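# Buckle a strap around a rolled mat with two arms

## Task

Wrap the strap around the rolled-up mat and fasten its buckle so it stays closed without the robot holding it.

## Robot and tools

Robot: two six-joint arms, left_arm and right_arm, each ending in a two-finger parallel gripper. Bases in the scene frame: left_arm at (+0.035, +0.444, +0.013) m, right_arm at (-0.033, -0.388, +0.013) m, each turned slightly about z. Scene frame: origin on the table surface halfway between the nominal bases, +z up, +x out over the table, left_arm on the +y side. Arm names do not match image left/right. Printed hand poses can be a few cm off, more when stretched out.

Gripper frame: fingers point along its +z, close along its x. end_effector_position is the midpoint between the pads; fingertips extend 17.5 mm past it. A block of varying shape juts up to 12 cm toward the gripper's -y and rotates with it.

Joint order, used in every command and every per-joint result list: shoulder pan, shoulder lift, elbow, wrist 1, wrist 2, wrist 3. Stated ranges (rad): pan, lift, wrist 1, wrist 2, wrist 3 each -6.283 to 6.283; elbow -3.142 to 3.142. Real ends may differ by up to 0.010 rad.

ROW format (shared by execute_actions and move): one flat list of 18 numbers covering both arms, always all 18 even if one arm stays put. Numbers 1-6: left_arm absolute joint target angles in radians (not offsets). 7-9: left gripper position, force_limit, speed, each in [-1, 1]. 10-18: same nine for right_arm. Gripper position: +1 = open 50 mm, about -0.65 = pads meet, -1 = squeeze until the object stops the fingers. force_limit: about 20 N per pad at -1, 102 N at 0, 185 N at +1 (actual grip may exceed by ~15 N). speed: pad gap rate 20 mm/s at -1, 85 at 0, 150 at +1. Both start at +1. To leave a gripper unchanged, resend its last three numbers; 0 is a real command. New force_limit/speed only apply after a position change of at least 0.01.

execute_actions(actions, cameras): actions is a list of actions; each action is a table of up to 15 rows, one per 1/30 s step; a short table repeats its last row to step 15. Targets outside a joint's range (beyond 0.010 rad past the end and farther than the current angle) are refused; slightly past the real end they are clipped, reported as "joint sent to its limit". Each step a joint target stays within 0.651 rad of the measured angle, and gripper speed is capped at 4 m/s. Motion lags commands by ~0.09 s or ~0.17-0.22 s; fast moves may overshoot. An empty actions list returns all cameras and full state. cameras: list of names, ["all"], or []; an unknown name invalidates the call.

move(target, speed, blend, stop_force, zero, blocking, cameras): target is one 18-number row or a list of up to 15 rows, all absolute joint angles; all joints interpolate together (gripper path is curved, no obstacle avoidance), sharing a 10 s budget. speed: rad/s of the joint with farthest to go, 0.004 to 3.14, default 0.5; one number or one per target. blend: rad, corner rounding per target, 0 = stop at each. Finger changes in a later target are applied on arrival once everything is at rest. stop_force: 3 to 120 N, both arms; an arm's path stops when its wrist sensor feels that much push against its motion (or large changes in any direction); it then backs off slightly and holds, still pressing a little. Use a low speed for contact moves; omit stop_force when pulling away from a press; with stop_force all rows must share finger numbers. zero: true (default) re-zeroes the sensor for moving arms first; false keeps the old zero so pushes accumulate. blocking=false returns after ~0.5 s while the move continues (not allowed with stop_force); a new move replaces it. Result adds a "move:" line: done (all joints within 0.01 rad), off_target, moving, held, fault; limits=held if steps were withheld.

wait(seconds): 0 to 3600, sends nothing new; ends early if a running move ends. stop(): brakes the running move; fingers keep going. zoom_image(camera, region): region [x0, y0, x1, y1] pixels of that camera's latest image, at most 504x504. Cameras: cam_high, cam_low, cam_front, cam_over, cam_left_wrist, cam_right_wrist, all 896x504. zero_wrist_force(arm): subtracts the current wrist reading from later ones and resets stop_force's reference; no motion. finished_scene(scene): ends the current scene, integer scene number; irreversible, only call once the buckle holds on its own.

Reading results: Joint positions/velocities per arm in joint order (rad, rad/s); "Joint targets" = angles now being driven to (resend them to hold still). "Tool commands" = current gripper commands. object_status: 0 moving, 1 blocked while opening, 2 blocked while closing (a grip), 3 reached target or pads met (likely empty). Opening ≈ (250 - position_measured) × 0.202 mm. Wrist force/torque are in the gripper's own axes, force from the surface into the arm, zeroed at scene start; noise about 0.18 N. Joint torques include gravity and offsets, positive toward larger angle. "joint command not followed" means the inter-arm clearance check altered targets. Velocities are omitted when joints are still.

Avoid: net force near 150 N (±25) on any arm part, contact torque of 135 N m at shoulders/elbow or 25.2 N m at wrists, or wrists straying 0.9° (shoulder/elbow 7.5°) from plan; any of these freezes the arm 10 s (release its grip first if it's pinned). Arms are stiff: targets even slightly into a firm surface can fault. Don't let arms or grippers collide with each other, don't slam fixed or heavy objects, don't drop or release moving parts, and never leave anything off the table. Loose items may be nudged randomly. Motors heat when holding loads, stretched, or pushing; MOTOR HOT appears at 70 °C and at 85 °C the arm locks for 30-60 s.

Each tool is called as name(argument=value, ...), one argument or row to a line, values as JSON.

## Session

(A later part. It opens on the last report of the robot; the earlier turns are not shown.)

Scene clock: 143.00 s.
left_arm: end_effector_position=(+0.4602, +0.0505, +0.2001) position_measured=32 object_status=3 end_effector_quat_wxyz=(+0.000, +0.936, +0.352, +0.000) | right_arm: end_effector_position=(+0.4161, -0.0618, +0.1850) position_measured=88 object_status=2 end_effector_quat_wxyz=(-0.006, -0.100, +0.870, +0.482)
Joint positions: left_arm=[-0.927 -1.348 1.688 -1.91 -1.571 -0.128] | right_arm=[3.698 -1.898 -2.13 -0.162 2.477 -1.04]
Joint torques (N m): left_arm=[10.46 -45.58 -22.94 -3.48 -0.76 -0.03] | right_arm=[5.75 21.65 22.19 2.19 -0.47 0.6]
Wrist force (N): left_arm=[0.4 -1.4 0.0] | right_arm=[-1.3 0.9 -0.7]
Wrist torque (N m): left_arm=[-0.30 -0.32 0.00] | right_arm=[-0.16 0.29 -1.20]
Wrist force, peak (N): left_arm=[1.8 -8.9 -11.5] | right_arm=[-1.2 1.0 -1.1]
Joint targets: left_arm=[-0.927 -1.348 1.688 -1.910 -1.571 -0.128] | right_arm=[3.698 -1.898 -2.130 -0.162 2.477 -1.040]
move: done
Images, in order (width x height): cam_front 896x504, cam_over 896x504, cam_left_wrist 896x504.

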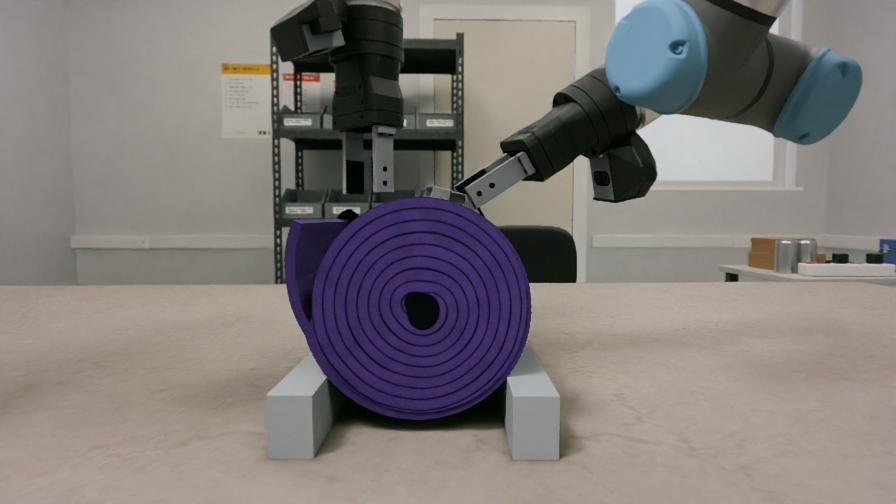

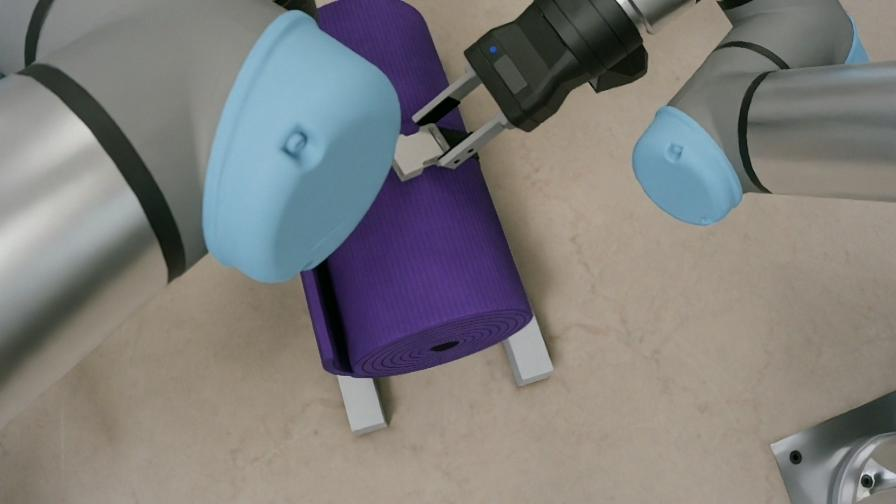

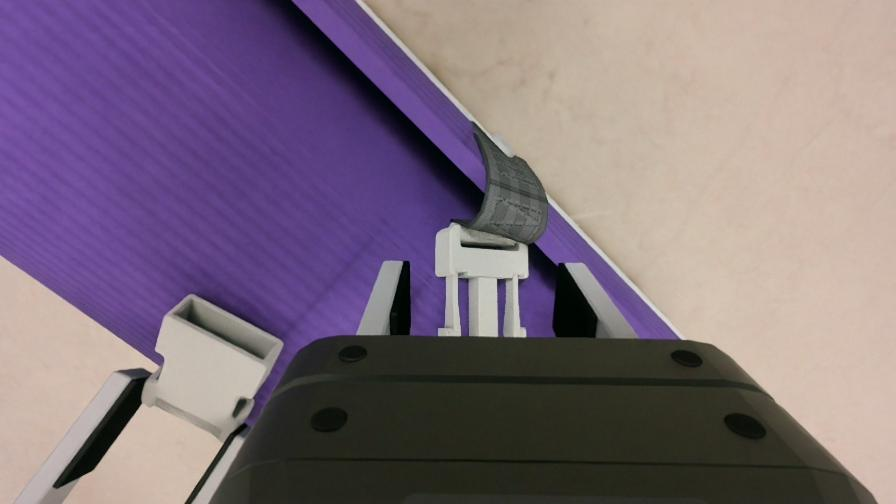

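move(
  target=[
    [-0.6942,-1.4416,2.0572,-2.6304,-2.0059,0.005,0.8,0,-1,3.698,-1.898,-2.13,-0.162,2.477,-1.040,-1,-0.3,-1],
    [-0.7296,-1.361,2.068,-2.7363,-1.9904,-0.030,0.8,0,-1,3.698,-1.898,-2.13,-0.162,2.477,-1.040,-1,-0.3,-1],
  ],
  speed=[0.3,0.1],
  stop_force=12,
  cameras=["cam_over","cam_front","cam_left_wrist"],
)

zoom_image(
  camera="cam_over",
  region=[250, 70, 470, 220],
)

Scene clock: 177.37 s.
left_arm: end_effector_position=(+0.4676, +0.0638, +0.1823) position_measured=32 object_status=3 end_effector_quat_wxyz=(+0.282, +0.893, +0.336, -0.106) | right_arm: end_effector_position=(+0.4161, -0.0618, +0.1850) position_measured=88 object_status=2 end_effector_quat_wxyz=(-0.006, -0.100, +0.870, +0.482)
Joint positions: left_arm=[-0.714 -1.396 2.063 -2.691 -1.997 -0.015] | right_arm=[3.698 -1.898 -2.13 -0.162 2.477 -1.04]
Joint torques (N m): left_arm=[10.7 -16.43 -21.83 -3.66 -1.94 1.19] | right_arm=[5.22 22.14 20.12 2.41 -0.53 0.58]
Wrist force (N): left_arm=[-4.9 3.1 -12.0] | right_arm=[-1.2 1.0 -0.8]
Wrist torque (N m): left_arm=[-0.33 0.10 -0.09] | right_arm=[-0.15 0.28 -1.20]
Wrist force, peak (N): left_arm=[-10.0 8.4 -21.8] | right_arm=[-1.3 1.1 -0.9]
Joint targets: left_arm=[-0.714 -1.396 2.063 -2.691 -1.997 -0.015] | right_arm=[3.698 -1.898 -2.130 -0.162 2.477 -1.040]
move: contact (left_arm); path passed 1 of 2 targets; left_arm: the wrist 1 is farthest, 0.045 rad from its target
Images, in order (width x height): cam_front 896x504, cam_over 896x504, cam_left_wrist 896x504.

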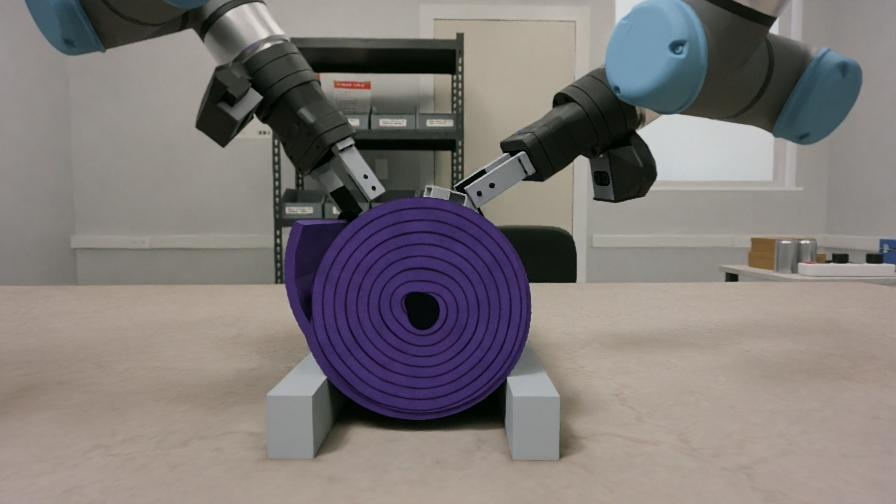

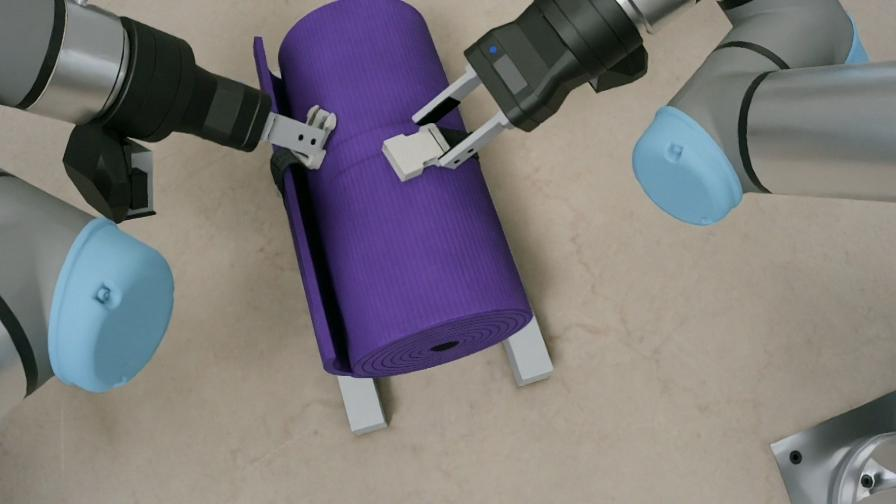

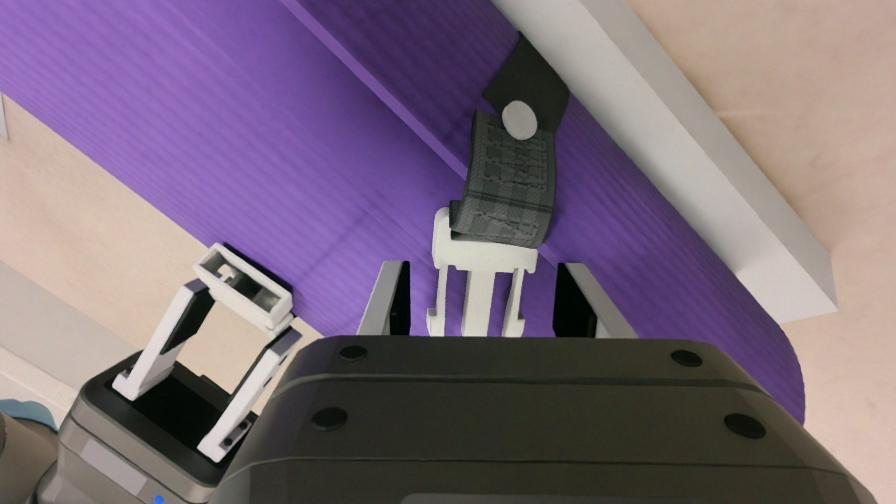

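Scaled by 2.291.

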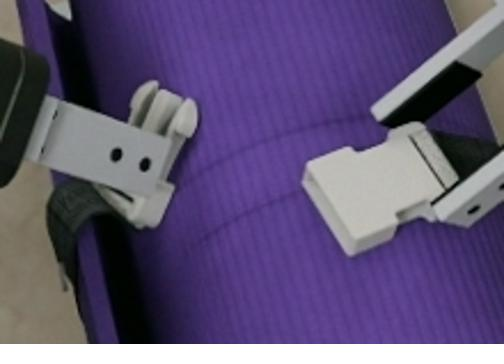

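move(
  target=[
    [-0.7103,-1.4207,2.0476,-2.6483,-1.9988,-0.011,0.8,0,-1,3.698,-1.898,-2.13,-0.162,2.477,-1.040,-1,-0.3,-1],
    [-0.7369,-1.3602,2.0557,-2.7277,-1.9872,-0.037,0.8,0,-1,3.698,-1.898,-2.13,-0.162,2.477,-1.040,-1,-0.3,-1],
  ],
  speed=0.1,
  blend=[0.01,0],
  stop_force=14,
  cameras=["cam_over","cam_left_wrist"],
)

zoom_image(
  camera="cam_over",
  region=[250, 70, 470, 220],
)

Scene clock: 190.87 s.
left_arm: end_effector_position=(+0.4676, +0.0641, +0.1842) position_measured=32 object_status=3 end_effector_quat_wxyz=(+0.281, +0.892, +0.336, -0.106) | right_arm: end_effector_position=(+0.4161, -0.0618, +0.1850) position_measured=88 object_status=2 end_effector_quat_wxyz=(-0.006, -0.100, +0.870, +0.482)
Joint positions: left_arm=[-0.714 -1.399 2.061 -2.685 -1.997 -0.015] | right_arm=[3.698 -1.898 -2.13 -0.162 2.477 -1.04]
Joint torques (N m): left_arm=[-9.48 -38.42 -23.42 -0.46 1.16 -2.73] | right_arm=[4.75 22.14 19.13 2.48 -0.49 0.6]
Wrist force (N): left_arm=[-0.3 -1.2 -1.8] | right_arm=[-1.1 0.7 -0.7]
Wrist torque (N m): left_arm=[-0.42 -0.15 -0.17] | right_arm=[-0.18 0.26 -1.20]
Wrist force, peak (N): left_arm=[-5.1 3.1 -12.3] | right_arm=[-1.5 0.9 -0.9]
Joint targets: left_arm=[-0.714 -1.399 2.061 -2.685 -1.997 -0.015] | right_arm=[3.698 -1.898 -2.130 -0.162 2.477 -1.040]
move: contact (left_arm); path passed 0 of 2 targets; left_arm: the wrist 1 is farthest, 0.043 rad from its target

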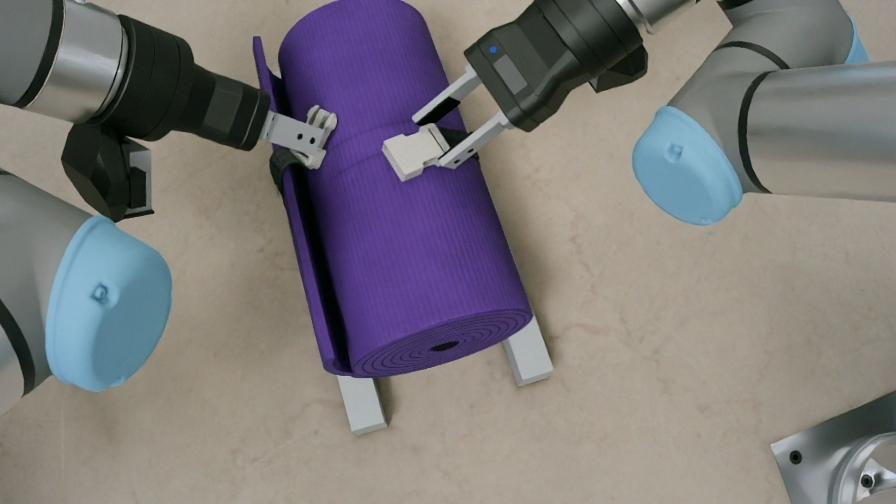

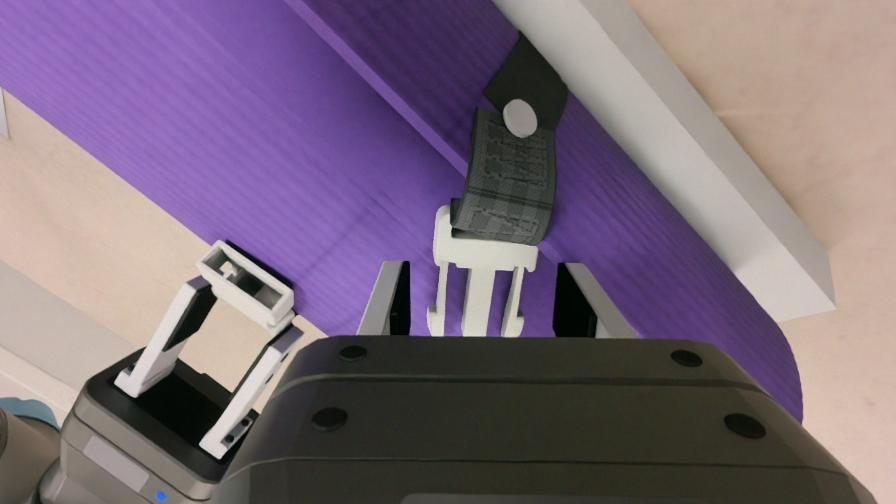

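Scaled by 2.291.

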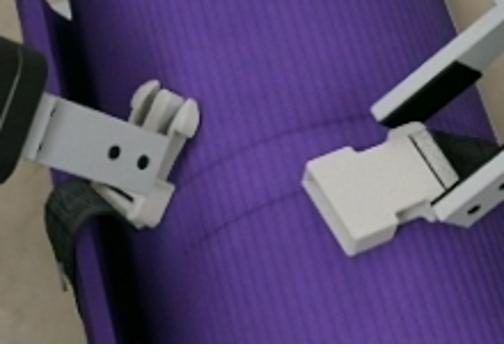

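move(
  target=[
    [-0.7103,-1.4207,2.0476,-2.6483,-1.9988,-0.011,0.8,0,-1,3.698,-1.898,-2.13,-0.162,2.477,-1.040,-1,-0.3,-1],
    [-0.7369,-1.3602,2.0557,-2.7277,-1.9872,-0.037,0.8,0,-1,3.698,-1.898,-2.13,-0.162,2.477,-1.040,-1,-0.3,-1],
  ],
  speed=0.1,
  blend=[0.01,0],
  stop_force=14,
  cameras=["cam_over","cam_left_wrist"],
)

zoom_image(
  camera="cam_over",
  region=[250, 70, 470, 220],
)

Scene clock: 196.73 s.
left_arm: end_effector_position=(+0.4679, +0.0548, +0.1807) position_measured=32 object_status=3 end_effector_quat_wxyz=(+0.282, +0.893, +0.336, -0.106) | right_arm: end_effector_position=(+0.4161, -0.0618, +0.1850) position_measured=88 object_status=2 end_effector_quat_wxyz=(-0.006, -0.100, +0.870, +0.482)
Joint positions: left_arm=[-0.728 -1.382 2.053 -2.7 -1.991 -0.028] | right_arm=[3.698 -1.898 -2.13 -0.162 2.477 -1.04]
Joint torques (N m): left_arm=[10.38 -13.19 -19.19 -2.6 -1.48 1.16] | right_arm=[4.63 22.59 17.96 2.55 -0.48 0.55]
Wrist force (N): left_arm=[-6.7 6.2 -15.4] | right_arm=[-1.2 0.8 -0.9]
Wrist torque (N m): left_arm=[-0.27 0.25 -0.03] | right_arm=[-0.17 0.28 -1.20]
Wrist force, peak (N): left_arm=[-12.7 11.7 -26.6] | right_arm=[-1.4 1.1 -0.9]
Joint targets: left_arm=[-0.727 -1.382 2.053 -2.700 -1.991 -0.028] | right_arm=[3.698 -1.898 -2.130 -0.162 2.477 -1.040]
move: contact (left_arm); path passed 1 of 2 targets; left_arm: the wrist 1 is farthest, 0.028 rad from its target

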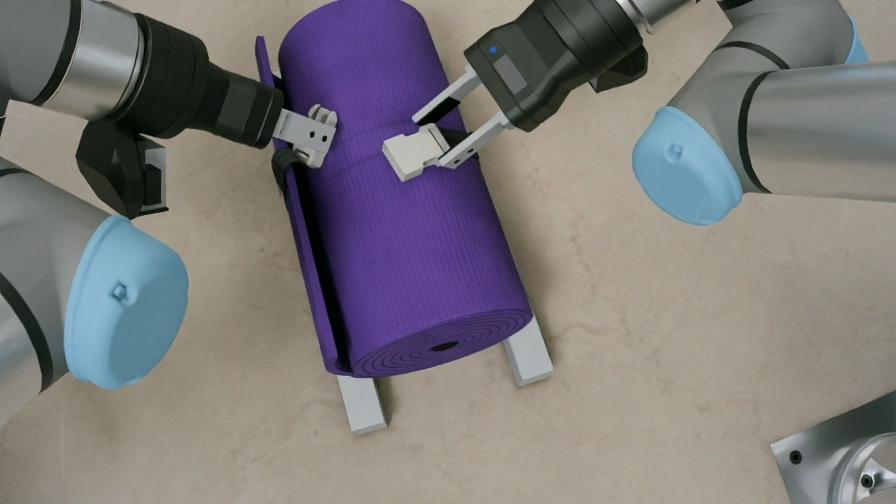

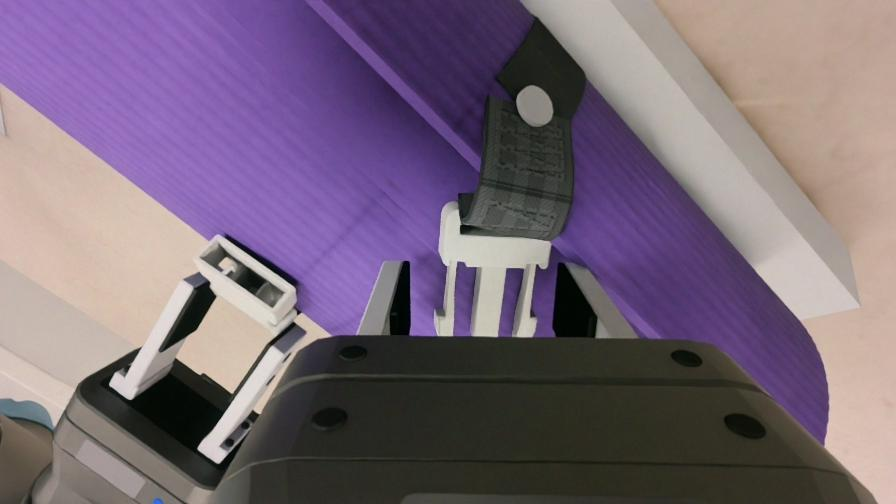

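Scaled by 2.291.

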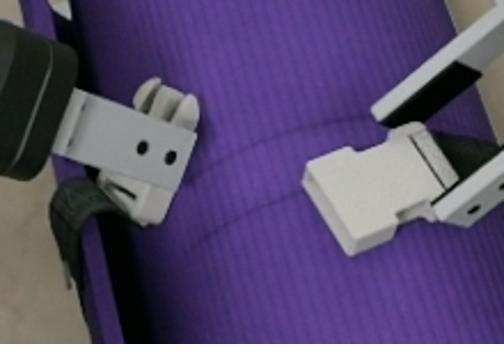

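move(
  target=[
    [-0.701,-1.443,2.045,-2.621,-2.003,-0.002,0.9,0,-1,3.698,-1.898,-2.13,-0.162,2.477,-1.040,-1,-0.3,-1],
    [-0.7041,-1.4378,2.0701,-2.6512,-2.0016,0.4656,0.9,0,-1,3.698,-1.898,-2.13,-0.162,2.477,-1.040,-1,-0.3,-1],
  ],
  speed=0.3,
)

move(
  target=[-0.7351,-1.3673,2.0796,-2.7439,-1.988,0.435,0.9,0,-1,3.698,-1.898,-2.13,-0.162,2.477,-1.040,-1,-0.3,-1],
  speed=0.1,
  stop_force=14,
  cameras=["cam_over","cam_left_wrist"],
)

zoom_image(
  camera="cam_over",
  region=[250, 70, 470, 220],
)

Scene clock: 219.43 s.
left_arm: end_effector_position=(+0.4633, +0.0746, +0.1956) position_measured=18 object_status=3 end_effector_quat_wxyz=(+0.299, +0.946, +0.119, -0.037) | right_arm: end_effector_position=(+0.4161, -0.0618, +0.1850) position_measured=88 object_status=2 end_effector_quat_wxyz=(-0.006, -0.100, +0.870, +0.482)
Joint positions: left_arm=[-0.704 -1.438 2.07 -2.651 -2.002 0.465] | right_arm=[3.698 -1.898 -2.13 -0.162 2.477 -1.04]
Joint torques (N m): left_arm=[-6.59 -27.5 -25.88 -2.07 0.87 -0.63] | right_arm=[4.98 21.92 17.01 2.57 -0.55 0.56]
Wrist force (N): left_arm=[0.2 -3.0 0.7] | right_arm=[-1.2 0.9 -1.0]
Wrist torque (N m): left_arm=[-0.54 -0.20 -0.10] | right_arm=[-0.16 0.28 -1.20]
Wrist force, peak (N): left_arm=[-10.1 4.9 -16.5] | right_arm=[-1.3 1.2 -1.0]
Joint targets: left_arm=[-0.704 -1.438 2.070 -2.651 -2.002 0.466] | right_arm=[3.698 -1.898 -2.130 -0.162 2.477 -1.040]
move: done

Scene clock: 221.47 s.
left_arm: end_effector_position=(+0.4629, +0.0547, +0.1673) position_measured=18 object_status=3 end_effector_quat_wxyz=(+0.299, +0.946, +0.119, -0.037) | right_arm: end_effector_position=(+0.4161, -0.0618, +0.1850) position_measured=88 object_status=2 end_effector_quat_wxyz=(-0.006, -0.100, +0.870, +0.482)
Joint positions: left_arm=[-0.735 -1.367 2.08 -2.744 -1.988 0.435] | right_arm=[3.698 -1.898 -2.13 -0.162 2.477 -1.04]
Joint torques (N m): left_arm=[10.73 -40.74 -26.8 -1.09 -2.75 2.47] | right_arm=[5.26 22.34 16.33 2.7 -0.38 0.53]
Wrist force (N): left_arm=[-0.1 -3.2 0.8] | right_arm=[-1.4 0.8 -0.8]
Wrist torque (N m): left_arm=[-0.55 -0.16 -0.12] | right_arm=[-0.16 0.30 -1.20]
Wrist force, peak (N): left_arm=[0.2 -3.3 1.3] | right_arm=[-1.4 1.0 -1.0]
Joint targets: left_arm=[-0.735 -1.367 2.080 -2.744 -1.988 0.435] | right_arm=[3.698 -1.898 -2.130 -0.162 2.477 -1.040]
move: done

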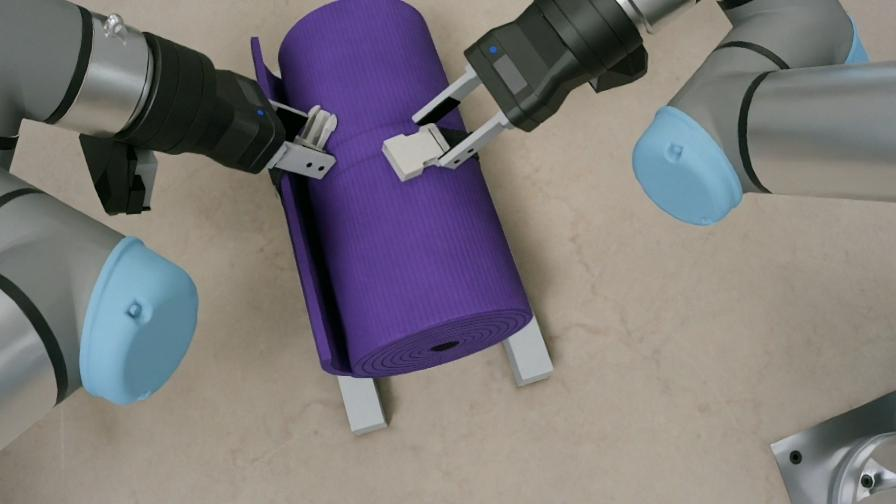

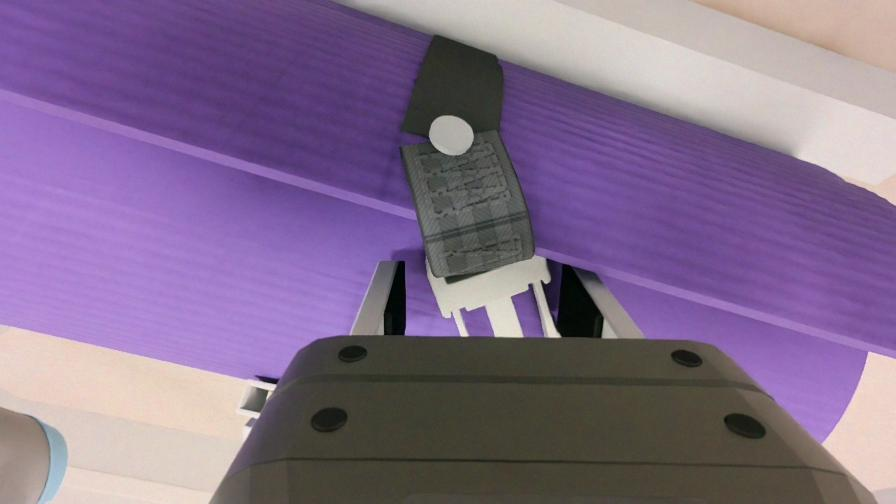

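Scaled by 2.291.

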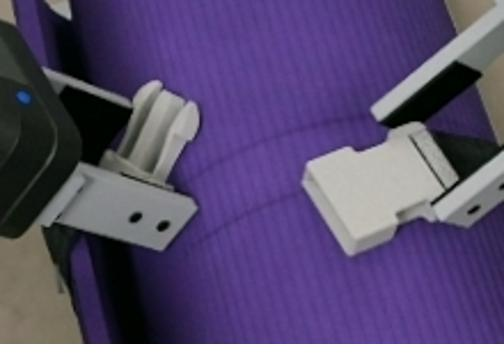

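move(
  target=[-0.7351,-1.3673,2.0796,-2.7439,-1.988,0.435,-1,-0.5,-1,3.698,-1.898,-2.13,-0.162,2.477,-1.040,-1,-0.3,-1],
  cameras=["cam_over","cam_left_wrist"],
)

zoom_image(
  camera="cam_over",
  region=[250, 70, 470, 220],
)

Scene clock: 226.10 s.
left_arm: end_effector_position=(+0.4629, +0.0547, +0.1673) position_measured=83 object_status=2 end_effector_quat_wxyz=(+0.299, +0.946, +0.119, -0.037) | right_arm: end_effector_position=(+0.4161, -0.0618, +0.1850) position_measured=88 object_status=2 end_effector_quat_wxyz=(-0.006, -0.100, +0.870, +0.482)
Joint positions: left_arm=[-0.735 -1.367 2.08 -2.744 -1.988 0.435] | right_arm=[3.698 -1.898 -2.13 -0.162 2.477 -1.04]
Joint torques (N m): left_arm=[10.99 -40.99 -26.59 -1.19 -2.78 2.52] | right_arm=[5.23 22.17 15.39 2.67 -0.33 0.56]
Wrist force (N): left_arm=[0.2 -3.3 0.6] | right_arm=[-1.2 0.9 -1.0]
Wrist torque (N m): left_arm=[-0.58 -0.21 -0.12] | right_arm=[-0.17 0.28 -1.20]
Wrist force, peak (N): left_arm=[0.3 -3.4 0.8] | right_arm=[-1.3 1.1 -1.0]
Joint targets: left_arm=[-0.735 -1.367 2.080 -2.744 -1.988 0.435] | right_arm=[3.698 -1.898 -2.130 -0.162 2.477 -1.040]
move: done

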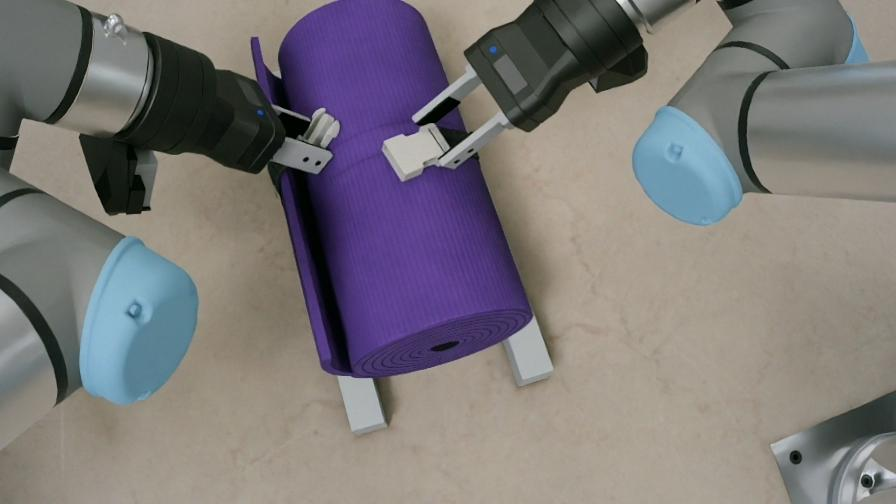

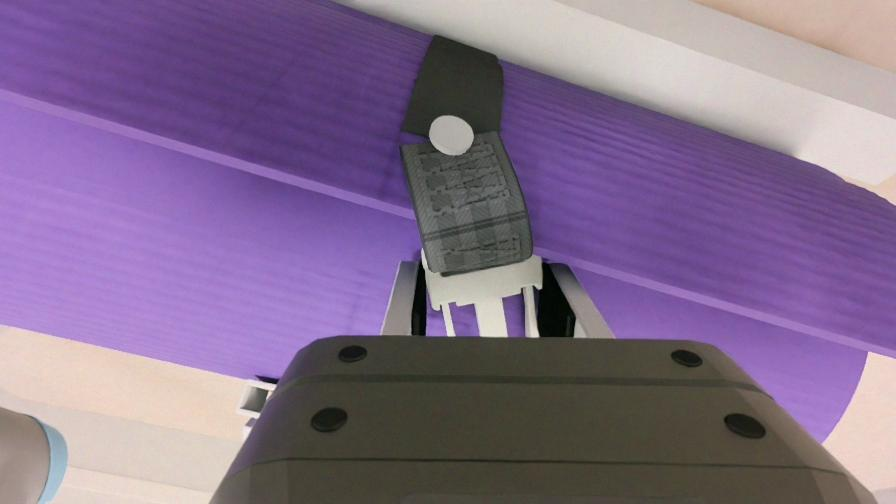

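Scaled by 2.291.

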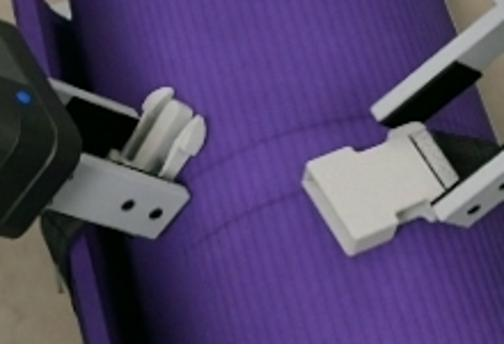

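move(
  target=[
    [-0.7351,-1.4013,2.0564,-2.6867,-1.988,0.435,-1,-0.5,-1,3.8313,-1.7393,-2.0686,-0.4330,2.0697,-0.7538,-1,-0.3,-1],
    [-0.9741,-1.3451,1.7064,-1.9321,-1.5708,0.7047,-1,-0.5,-1,3.8313,-1.7393,-2.0686,-0.4330,2.0697,-0.7538,-1,-0.3,-1],
  ],
  speed=0.2,
  stop_force=40,
  cameras=["cam_over","cam_front","cam_left_wrist","cam_right_wrist"],
)

zoom_image(
  camera="cam_front",
  region=[340, 150, 500, 230],
)

zoom_image(
  camera="cam_over",
  region=[290, 90, 490, 220],
)

Scene clock: 254.53 s.
left_arm: end_effector_position=(+0.4555, +0.0347, +0.1772) position_measured=83 object_status=2 end_effector_quat_wxyz=(+0.145, +0.989, +0.029, -0.017) | right_arm: end_effector_position=(+0.4331, -0.0570, +0.1944) position_measured=88 object_status=2 end_effector_quat_wxyz=(+0.010, +0.029, +0.944, +0.330)
Joint positions: left_arm=[-0.861 -1.372 1.872 -2.289 -1.768 0.577] | right_arm=[3.831 -1.739 -2.069 -0.433 2.07 -0.754]
Joint torques (N m): left_arm=[-25.06 -22.27 -19.49 -0.22 -2.75 2.35] | right_arm=[-6.89 18.19 13.21 3.1 3.84 -0.01]
Wrist force (N): left_arm=[8.6 -21.2 -41.5] | right_arm=[-0.9 -0.9 0.0]
Wrist torque (N m): left_arm=[-0.47 -0.29 -0.03] | right_arm=[-0.13 0.12 -1.13]
Wrist force, peak (N): left_arm=[11.7 -24.3 -46.9] | right_arm=[11.7 21.9 -30.2]
Joint targets: left_arm=[-0.861 -1.372 1.872 -2.289 -1.768 0.577] | right_arm=[3.831 -1.739 -2.069 -0.433 2.070 -0.754]
move: contact (left_arm); left_arm: the wrist 1 is farthest, 0.357 rad from its target
Images, in order (width x height): cam_front 896x504, cam_over 896x504, cam_left_wrist 896x504, cam_right_wrist 896x504.

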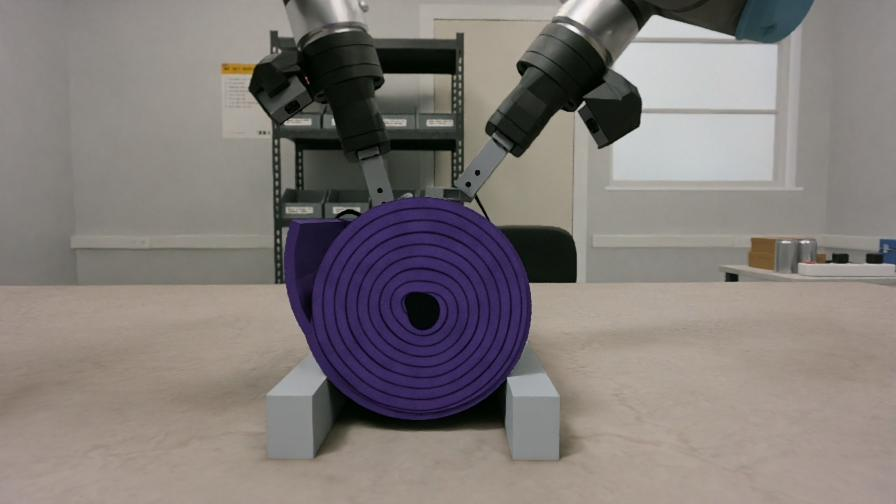

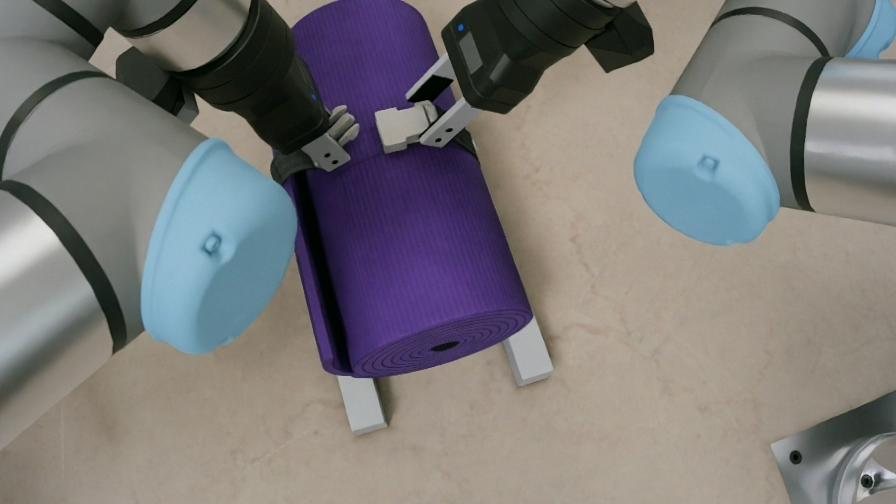

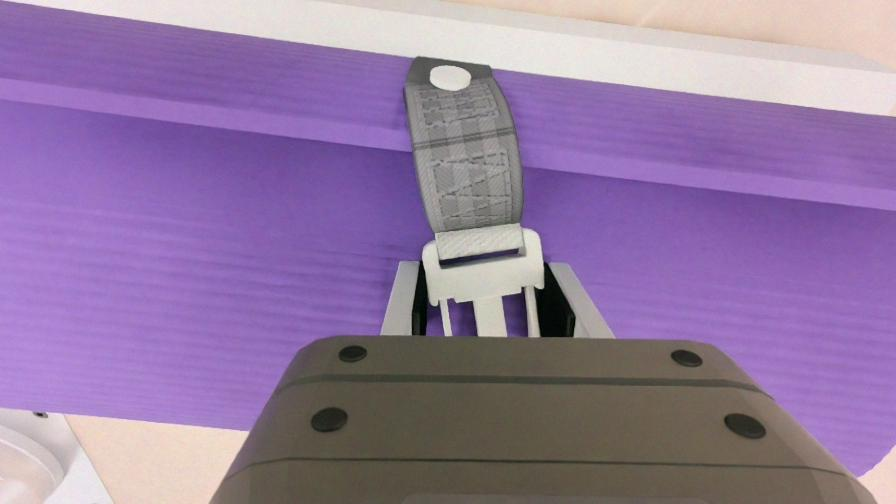

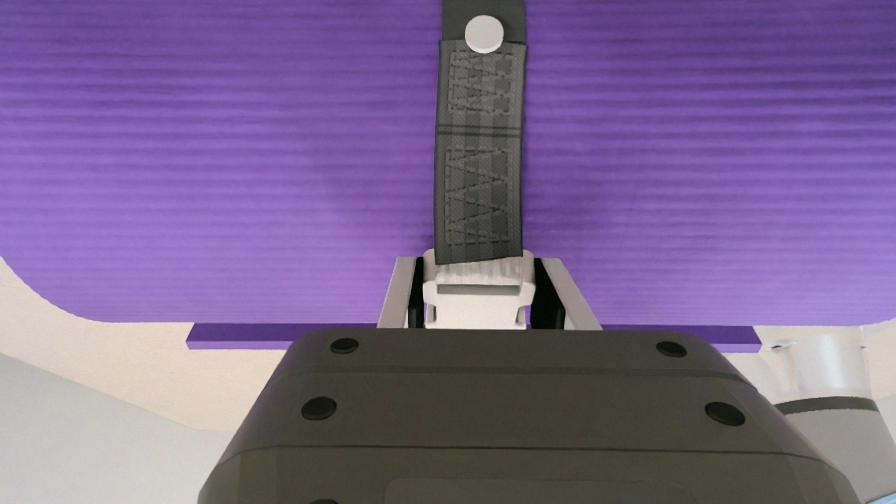

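Scaled by 3.150.

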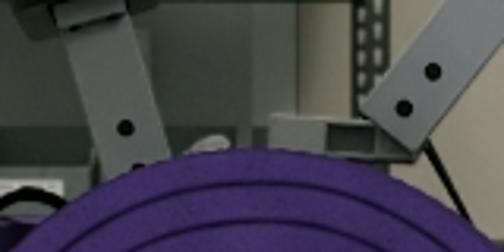

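Scaled by 2.520.

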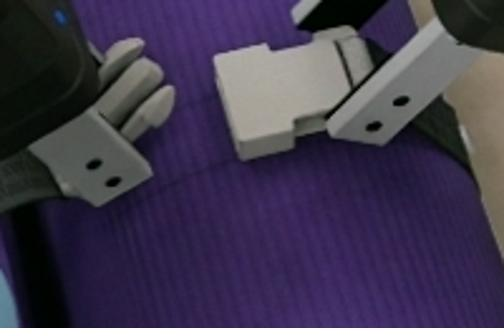

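move(
  target=[
    [-0.9741,-1.3629,1.6654,-1.8733,-1.5708,0.7047,-1,-0.5,-1,3.8313,-1.7393,-2.0686,-0.4330,2.0697,-0.7538,-1,-0.3,-1],
    [-0.9741,-1.3451,1.7064,-1.9321,-1.5708,0.7047,-1,-0.5,-1,3.8313,-1.7393,-2.0686,-0.4330,2.0697,-0.7538,-1,-0.3,-1],
  ],
  speed=[0.3,0.15],
  cameras=["cam_over","cam_front","cam_left_wrist"],
)

Scene clock: 289.13 s.
left_arm: end_effector_position=(+0.4403, +0.0323, +0.1916) position_measured=83 object_status=2 end_effector_quat_wxyz=(+0.000, +0.997, -0.080, +0.000) | right_arm: end_effector_position=(+0.4331, -0.0570, +0.1944) position_measured=88 object_status=2 end_effector_quat_wxyz=(+0.010, +0.029, +0.944, +0.330)
Joint positions: left_arm=[-0.974 -1.345 1.706 -1.932 -1.571 0.705] | right_arm=[3.831 -1.739 -2.069 -0.433 2.07 -0.754]
Joint torques (N m): left_arm=[11.12 -44.87 -29.62 -0.2 -0.06 -2.64] | right_arm=[-6.3 18.91 13.23 3.19 3.87 0.51]
Wrist force (N): left_arm=[0.0 -1.5 -0.1] | right_arm=[-0.7 -0.4 -0.2]
Wrist torque (N m): left_arm=[-0.33 -0.26 -0.06] | right_arm=[-0.10 0.11 -1.12]
Wrist force, peak (N): left_arm=[7.8 -21.0 -42.9] | right_arm=[-1.3 -1.1 0.2]
Joint targets: left_arm=[-0.974 -1.345 1.706 -1.932 -1.571 0.705] | right_arm=[3.831 -1.739 -2.069 -0.433 2.070 -0.754]
move: done
Images, in order (width x height): cam_front 896x504, cam_over 896x504, cam_left_wrist 896x504.

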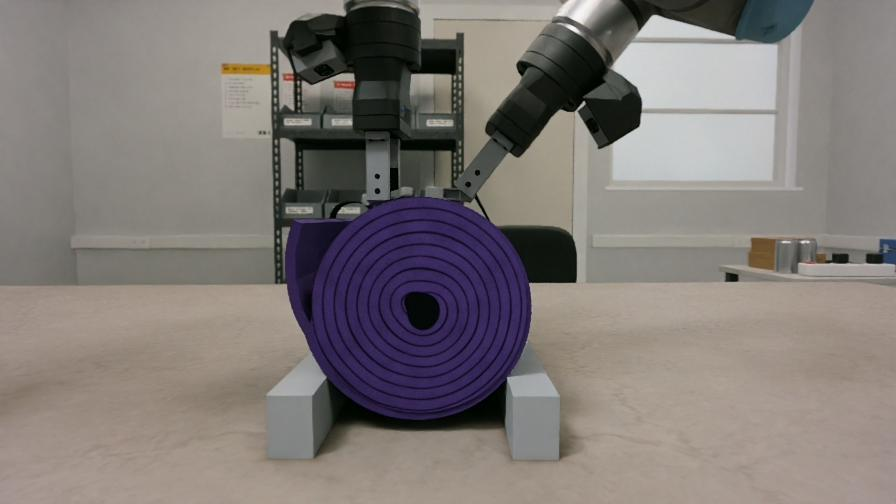

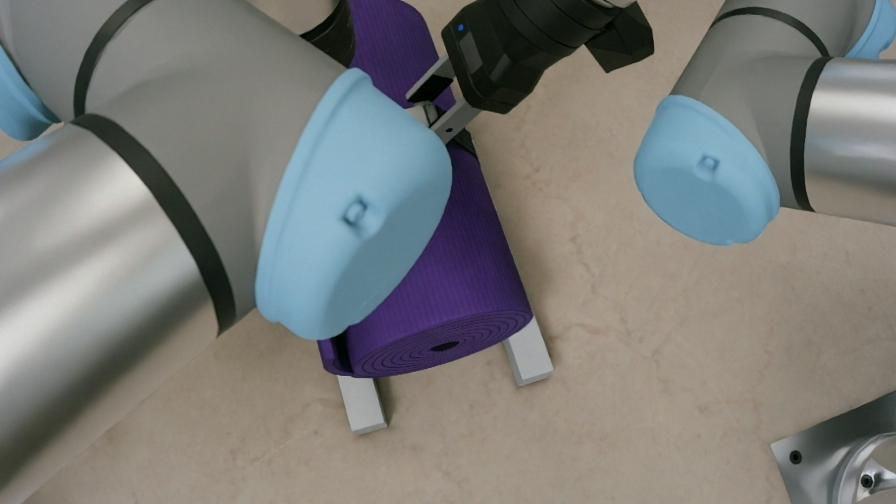

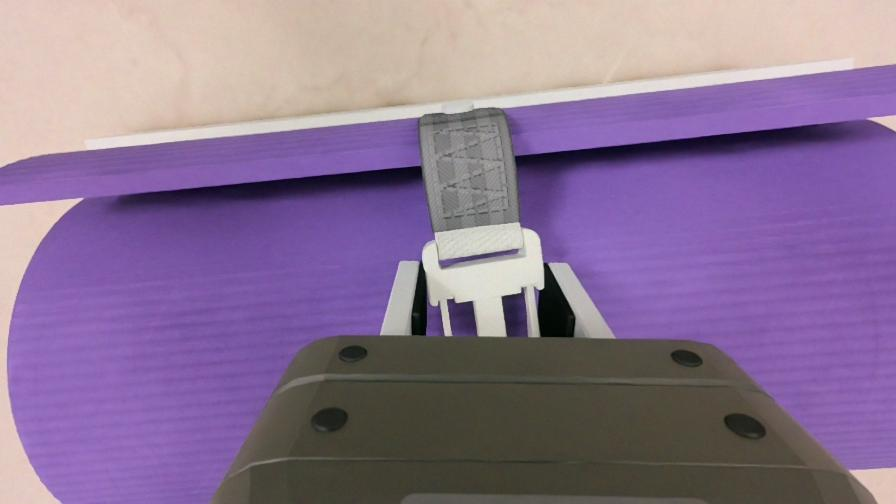

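zoom_image(
  camera="cam_front",
  region=[340, 150, 500, 230],
)

zoom_image(
  camera="cam_over",
  region=[380, 50, 520, 170],
)

zoom_image(
  camera="cam_left_wrist",
  region=[350, 200, 620, 352],
)

Scaled by 3.150.

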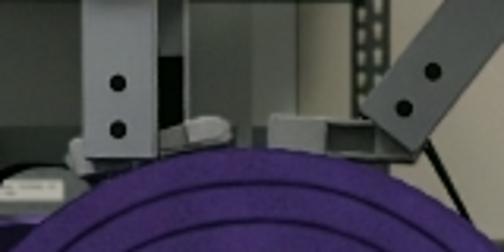

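Scaled by 3.600.

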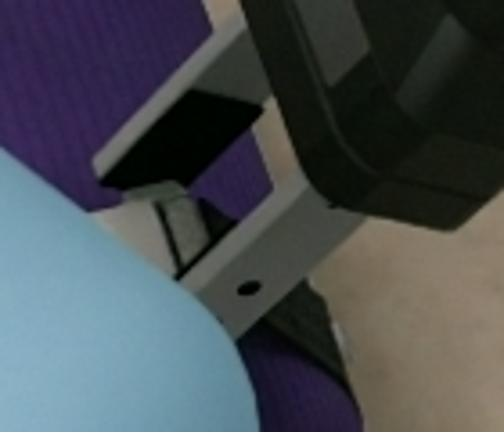

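Scaled by 1.867.

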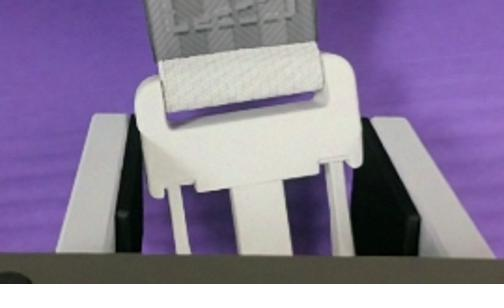

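move(
  target=[-1.01235,-1.2800,1.5843,-1.7263,-1.4887,0.6904,-1,-0.5,-1,3.8313,-1.7393,-2.0686,-0.4330,2.0697,-0.7538,-1,-0.3,-1],
  speed=0.25,
  cameras=["cam_over","cam_front","cam_left_wrist","cam_right_wrist"],
)

zoom_image(
  camera="cam_front",
  region=[340, 150, 500, 230],
)

zoom_image(
  camera="cam_left_wrist",
  region=[350, 200, 620, 352],
)

zoom_image(
  camera="cam_right_wrist",
  region=[320, 120, 640, 320],
)

Scene clock: 311.80 s.
left_arm: end_effector_position=(+0.4403, +0.0320, +0.1946) position_measured=83 object_status=2 end_effector_quat_wxyz=(-0.084, +0.992, -0.094, -0.008) | right_arm: end_effector_position=(+0.4331, -0.0570, +0.1944) position_measured=88 object_status=2 end_effector_quat_wxyz=(+0.010, +0.029, +0.944, +0.330)
Joint positions: left_arm=[-1.012 -1.28 1.584 -1.726 -1.489 0.69] | right_arm=[3.831 -1.739 -2.069 -0.433 2.07 -0.754]
Joint torques (N m): left_arm=[11.02 -48.25 -20.13 -4.18 -1.6 0.96] | right_arm=[-6.01 19.23 14.28 3.19 3.82 0.45]
Wrist force (N): left_arm=[0.1 -1.2 -0.2] | right_arm=[-0.9 -0.6 0.0]
Wrist torque (N m): left_arm=[-0.27 -0.26 0.05] | right_arm=[-0.11 0.13 -1.13]
Wrist force, peak (N): left_arm=[0.3 -2.3 -0.4] | right_arm=[-1.3 -1.0 0.4]
Joint targets: left_arm=[-1.012 -1.280 1.584 -1.726 -1.489 0.690] | right_arm=[3.831 -1.739 -2.069 -0.433 2.070 -0.754]
move: done
Images, in order (width x height): cam_front 896x504, cam_over 896x504, cam_left_wrist 896x504, cam_right_wrist 896x504.

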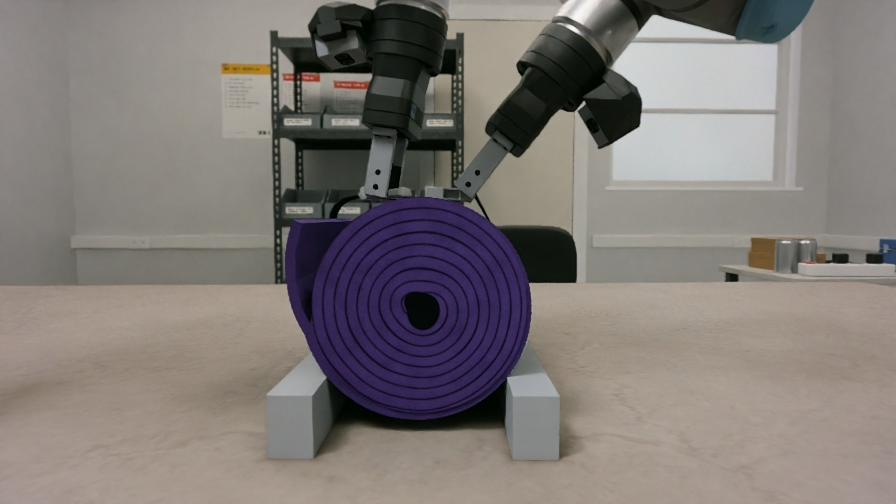

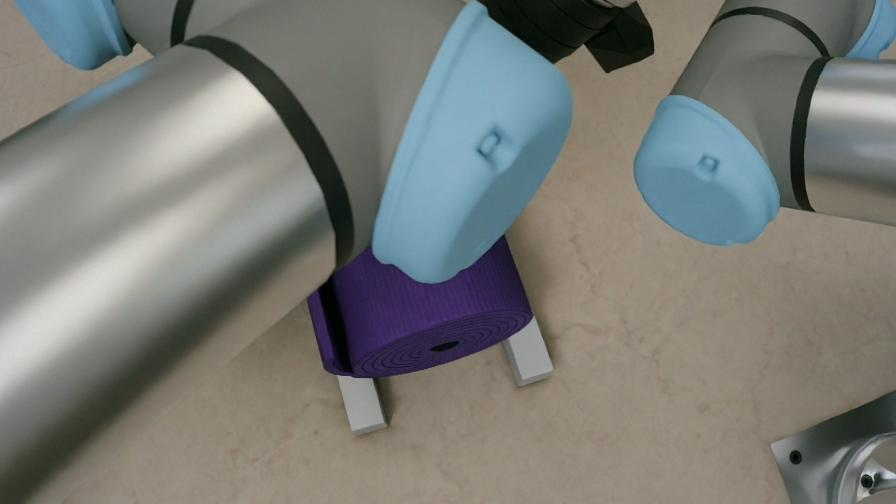

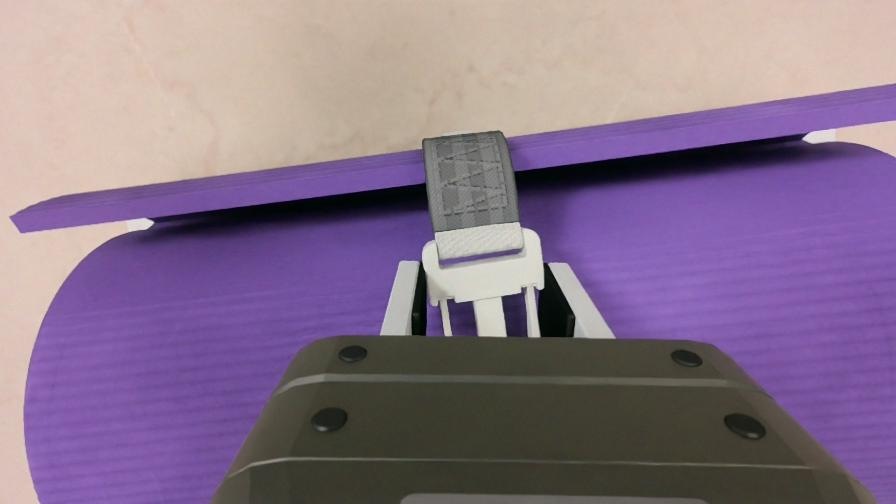

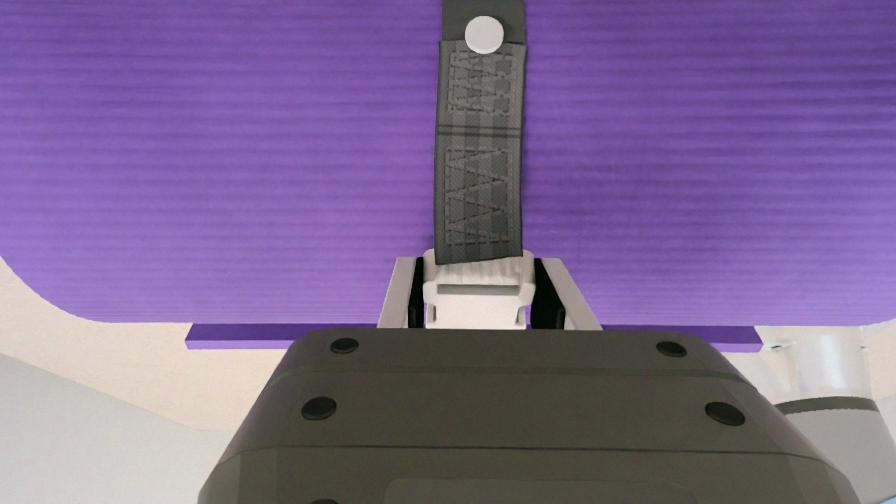

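Scaled by 3.150.

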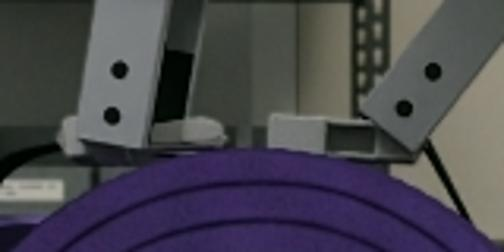

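Scaled by 1.867.

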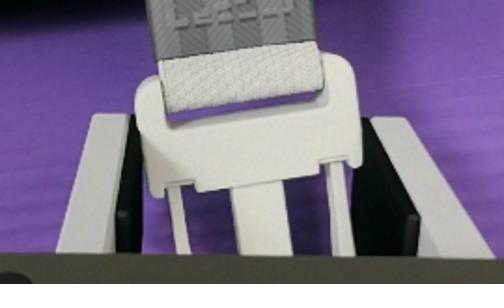

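Scaled by 1.575.

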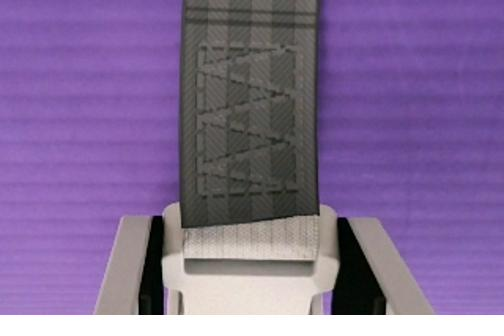

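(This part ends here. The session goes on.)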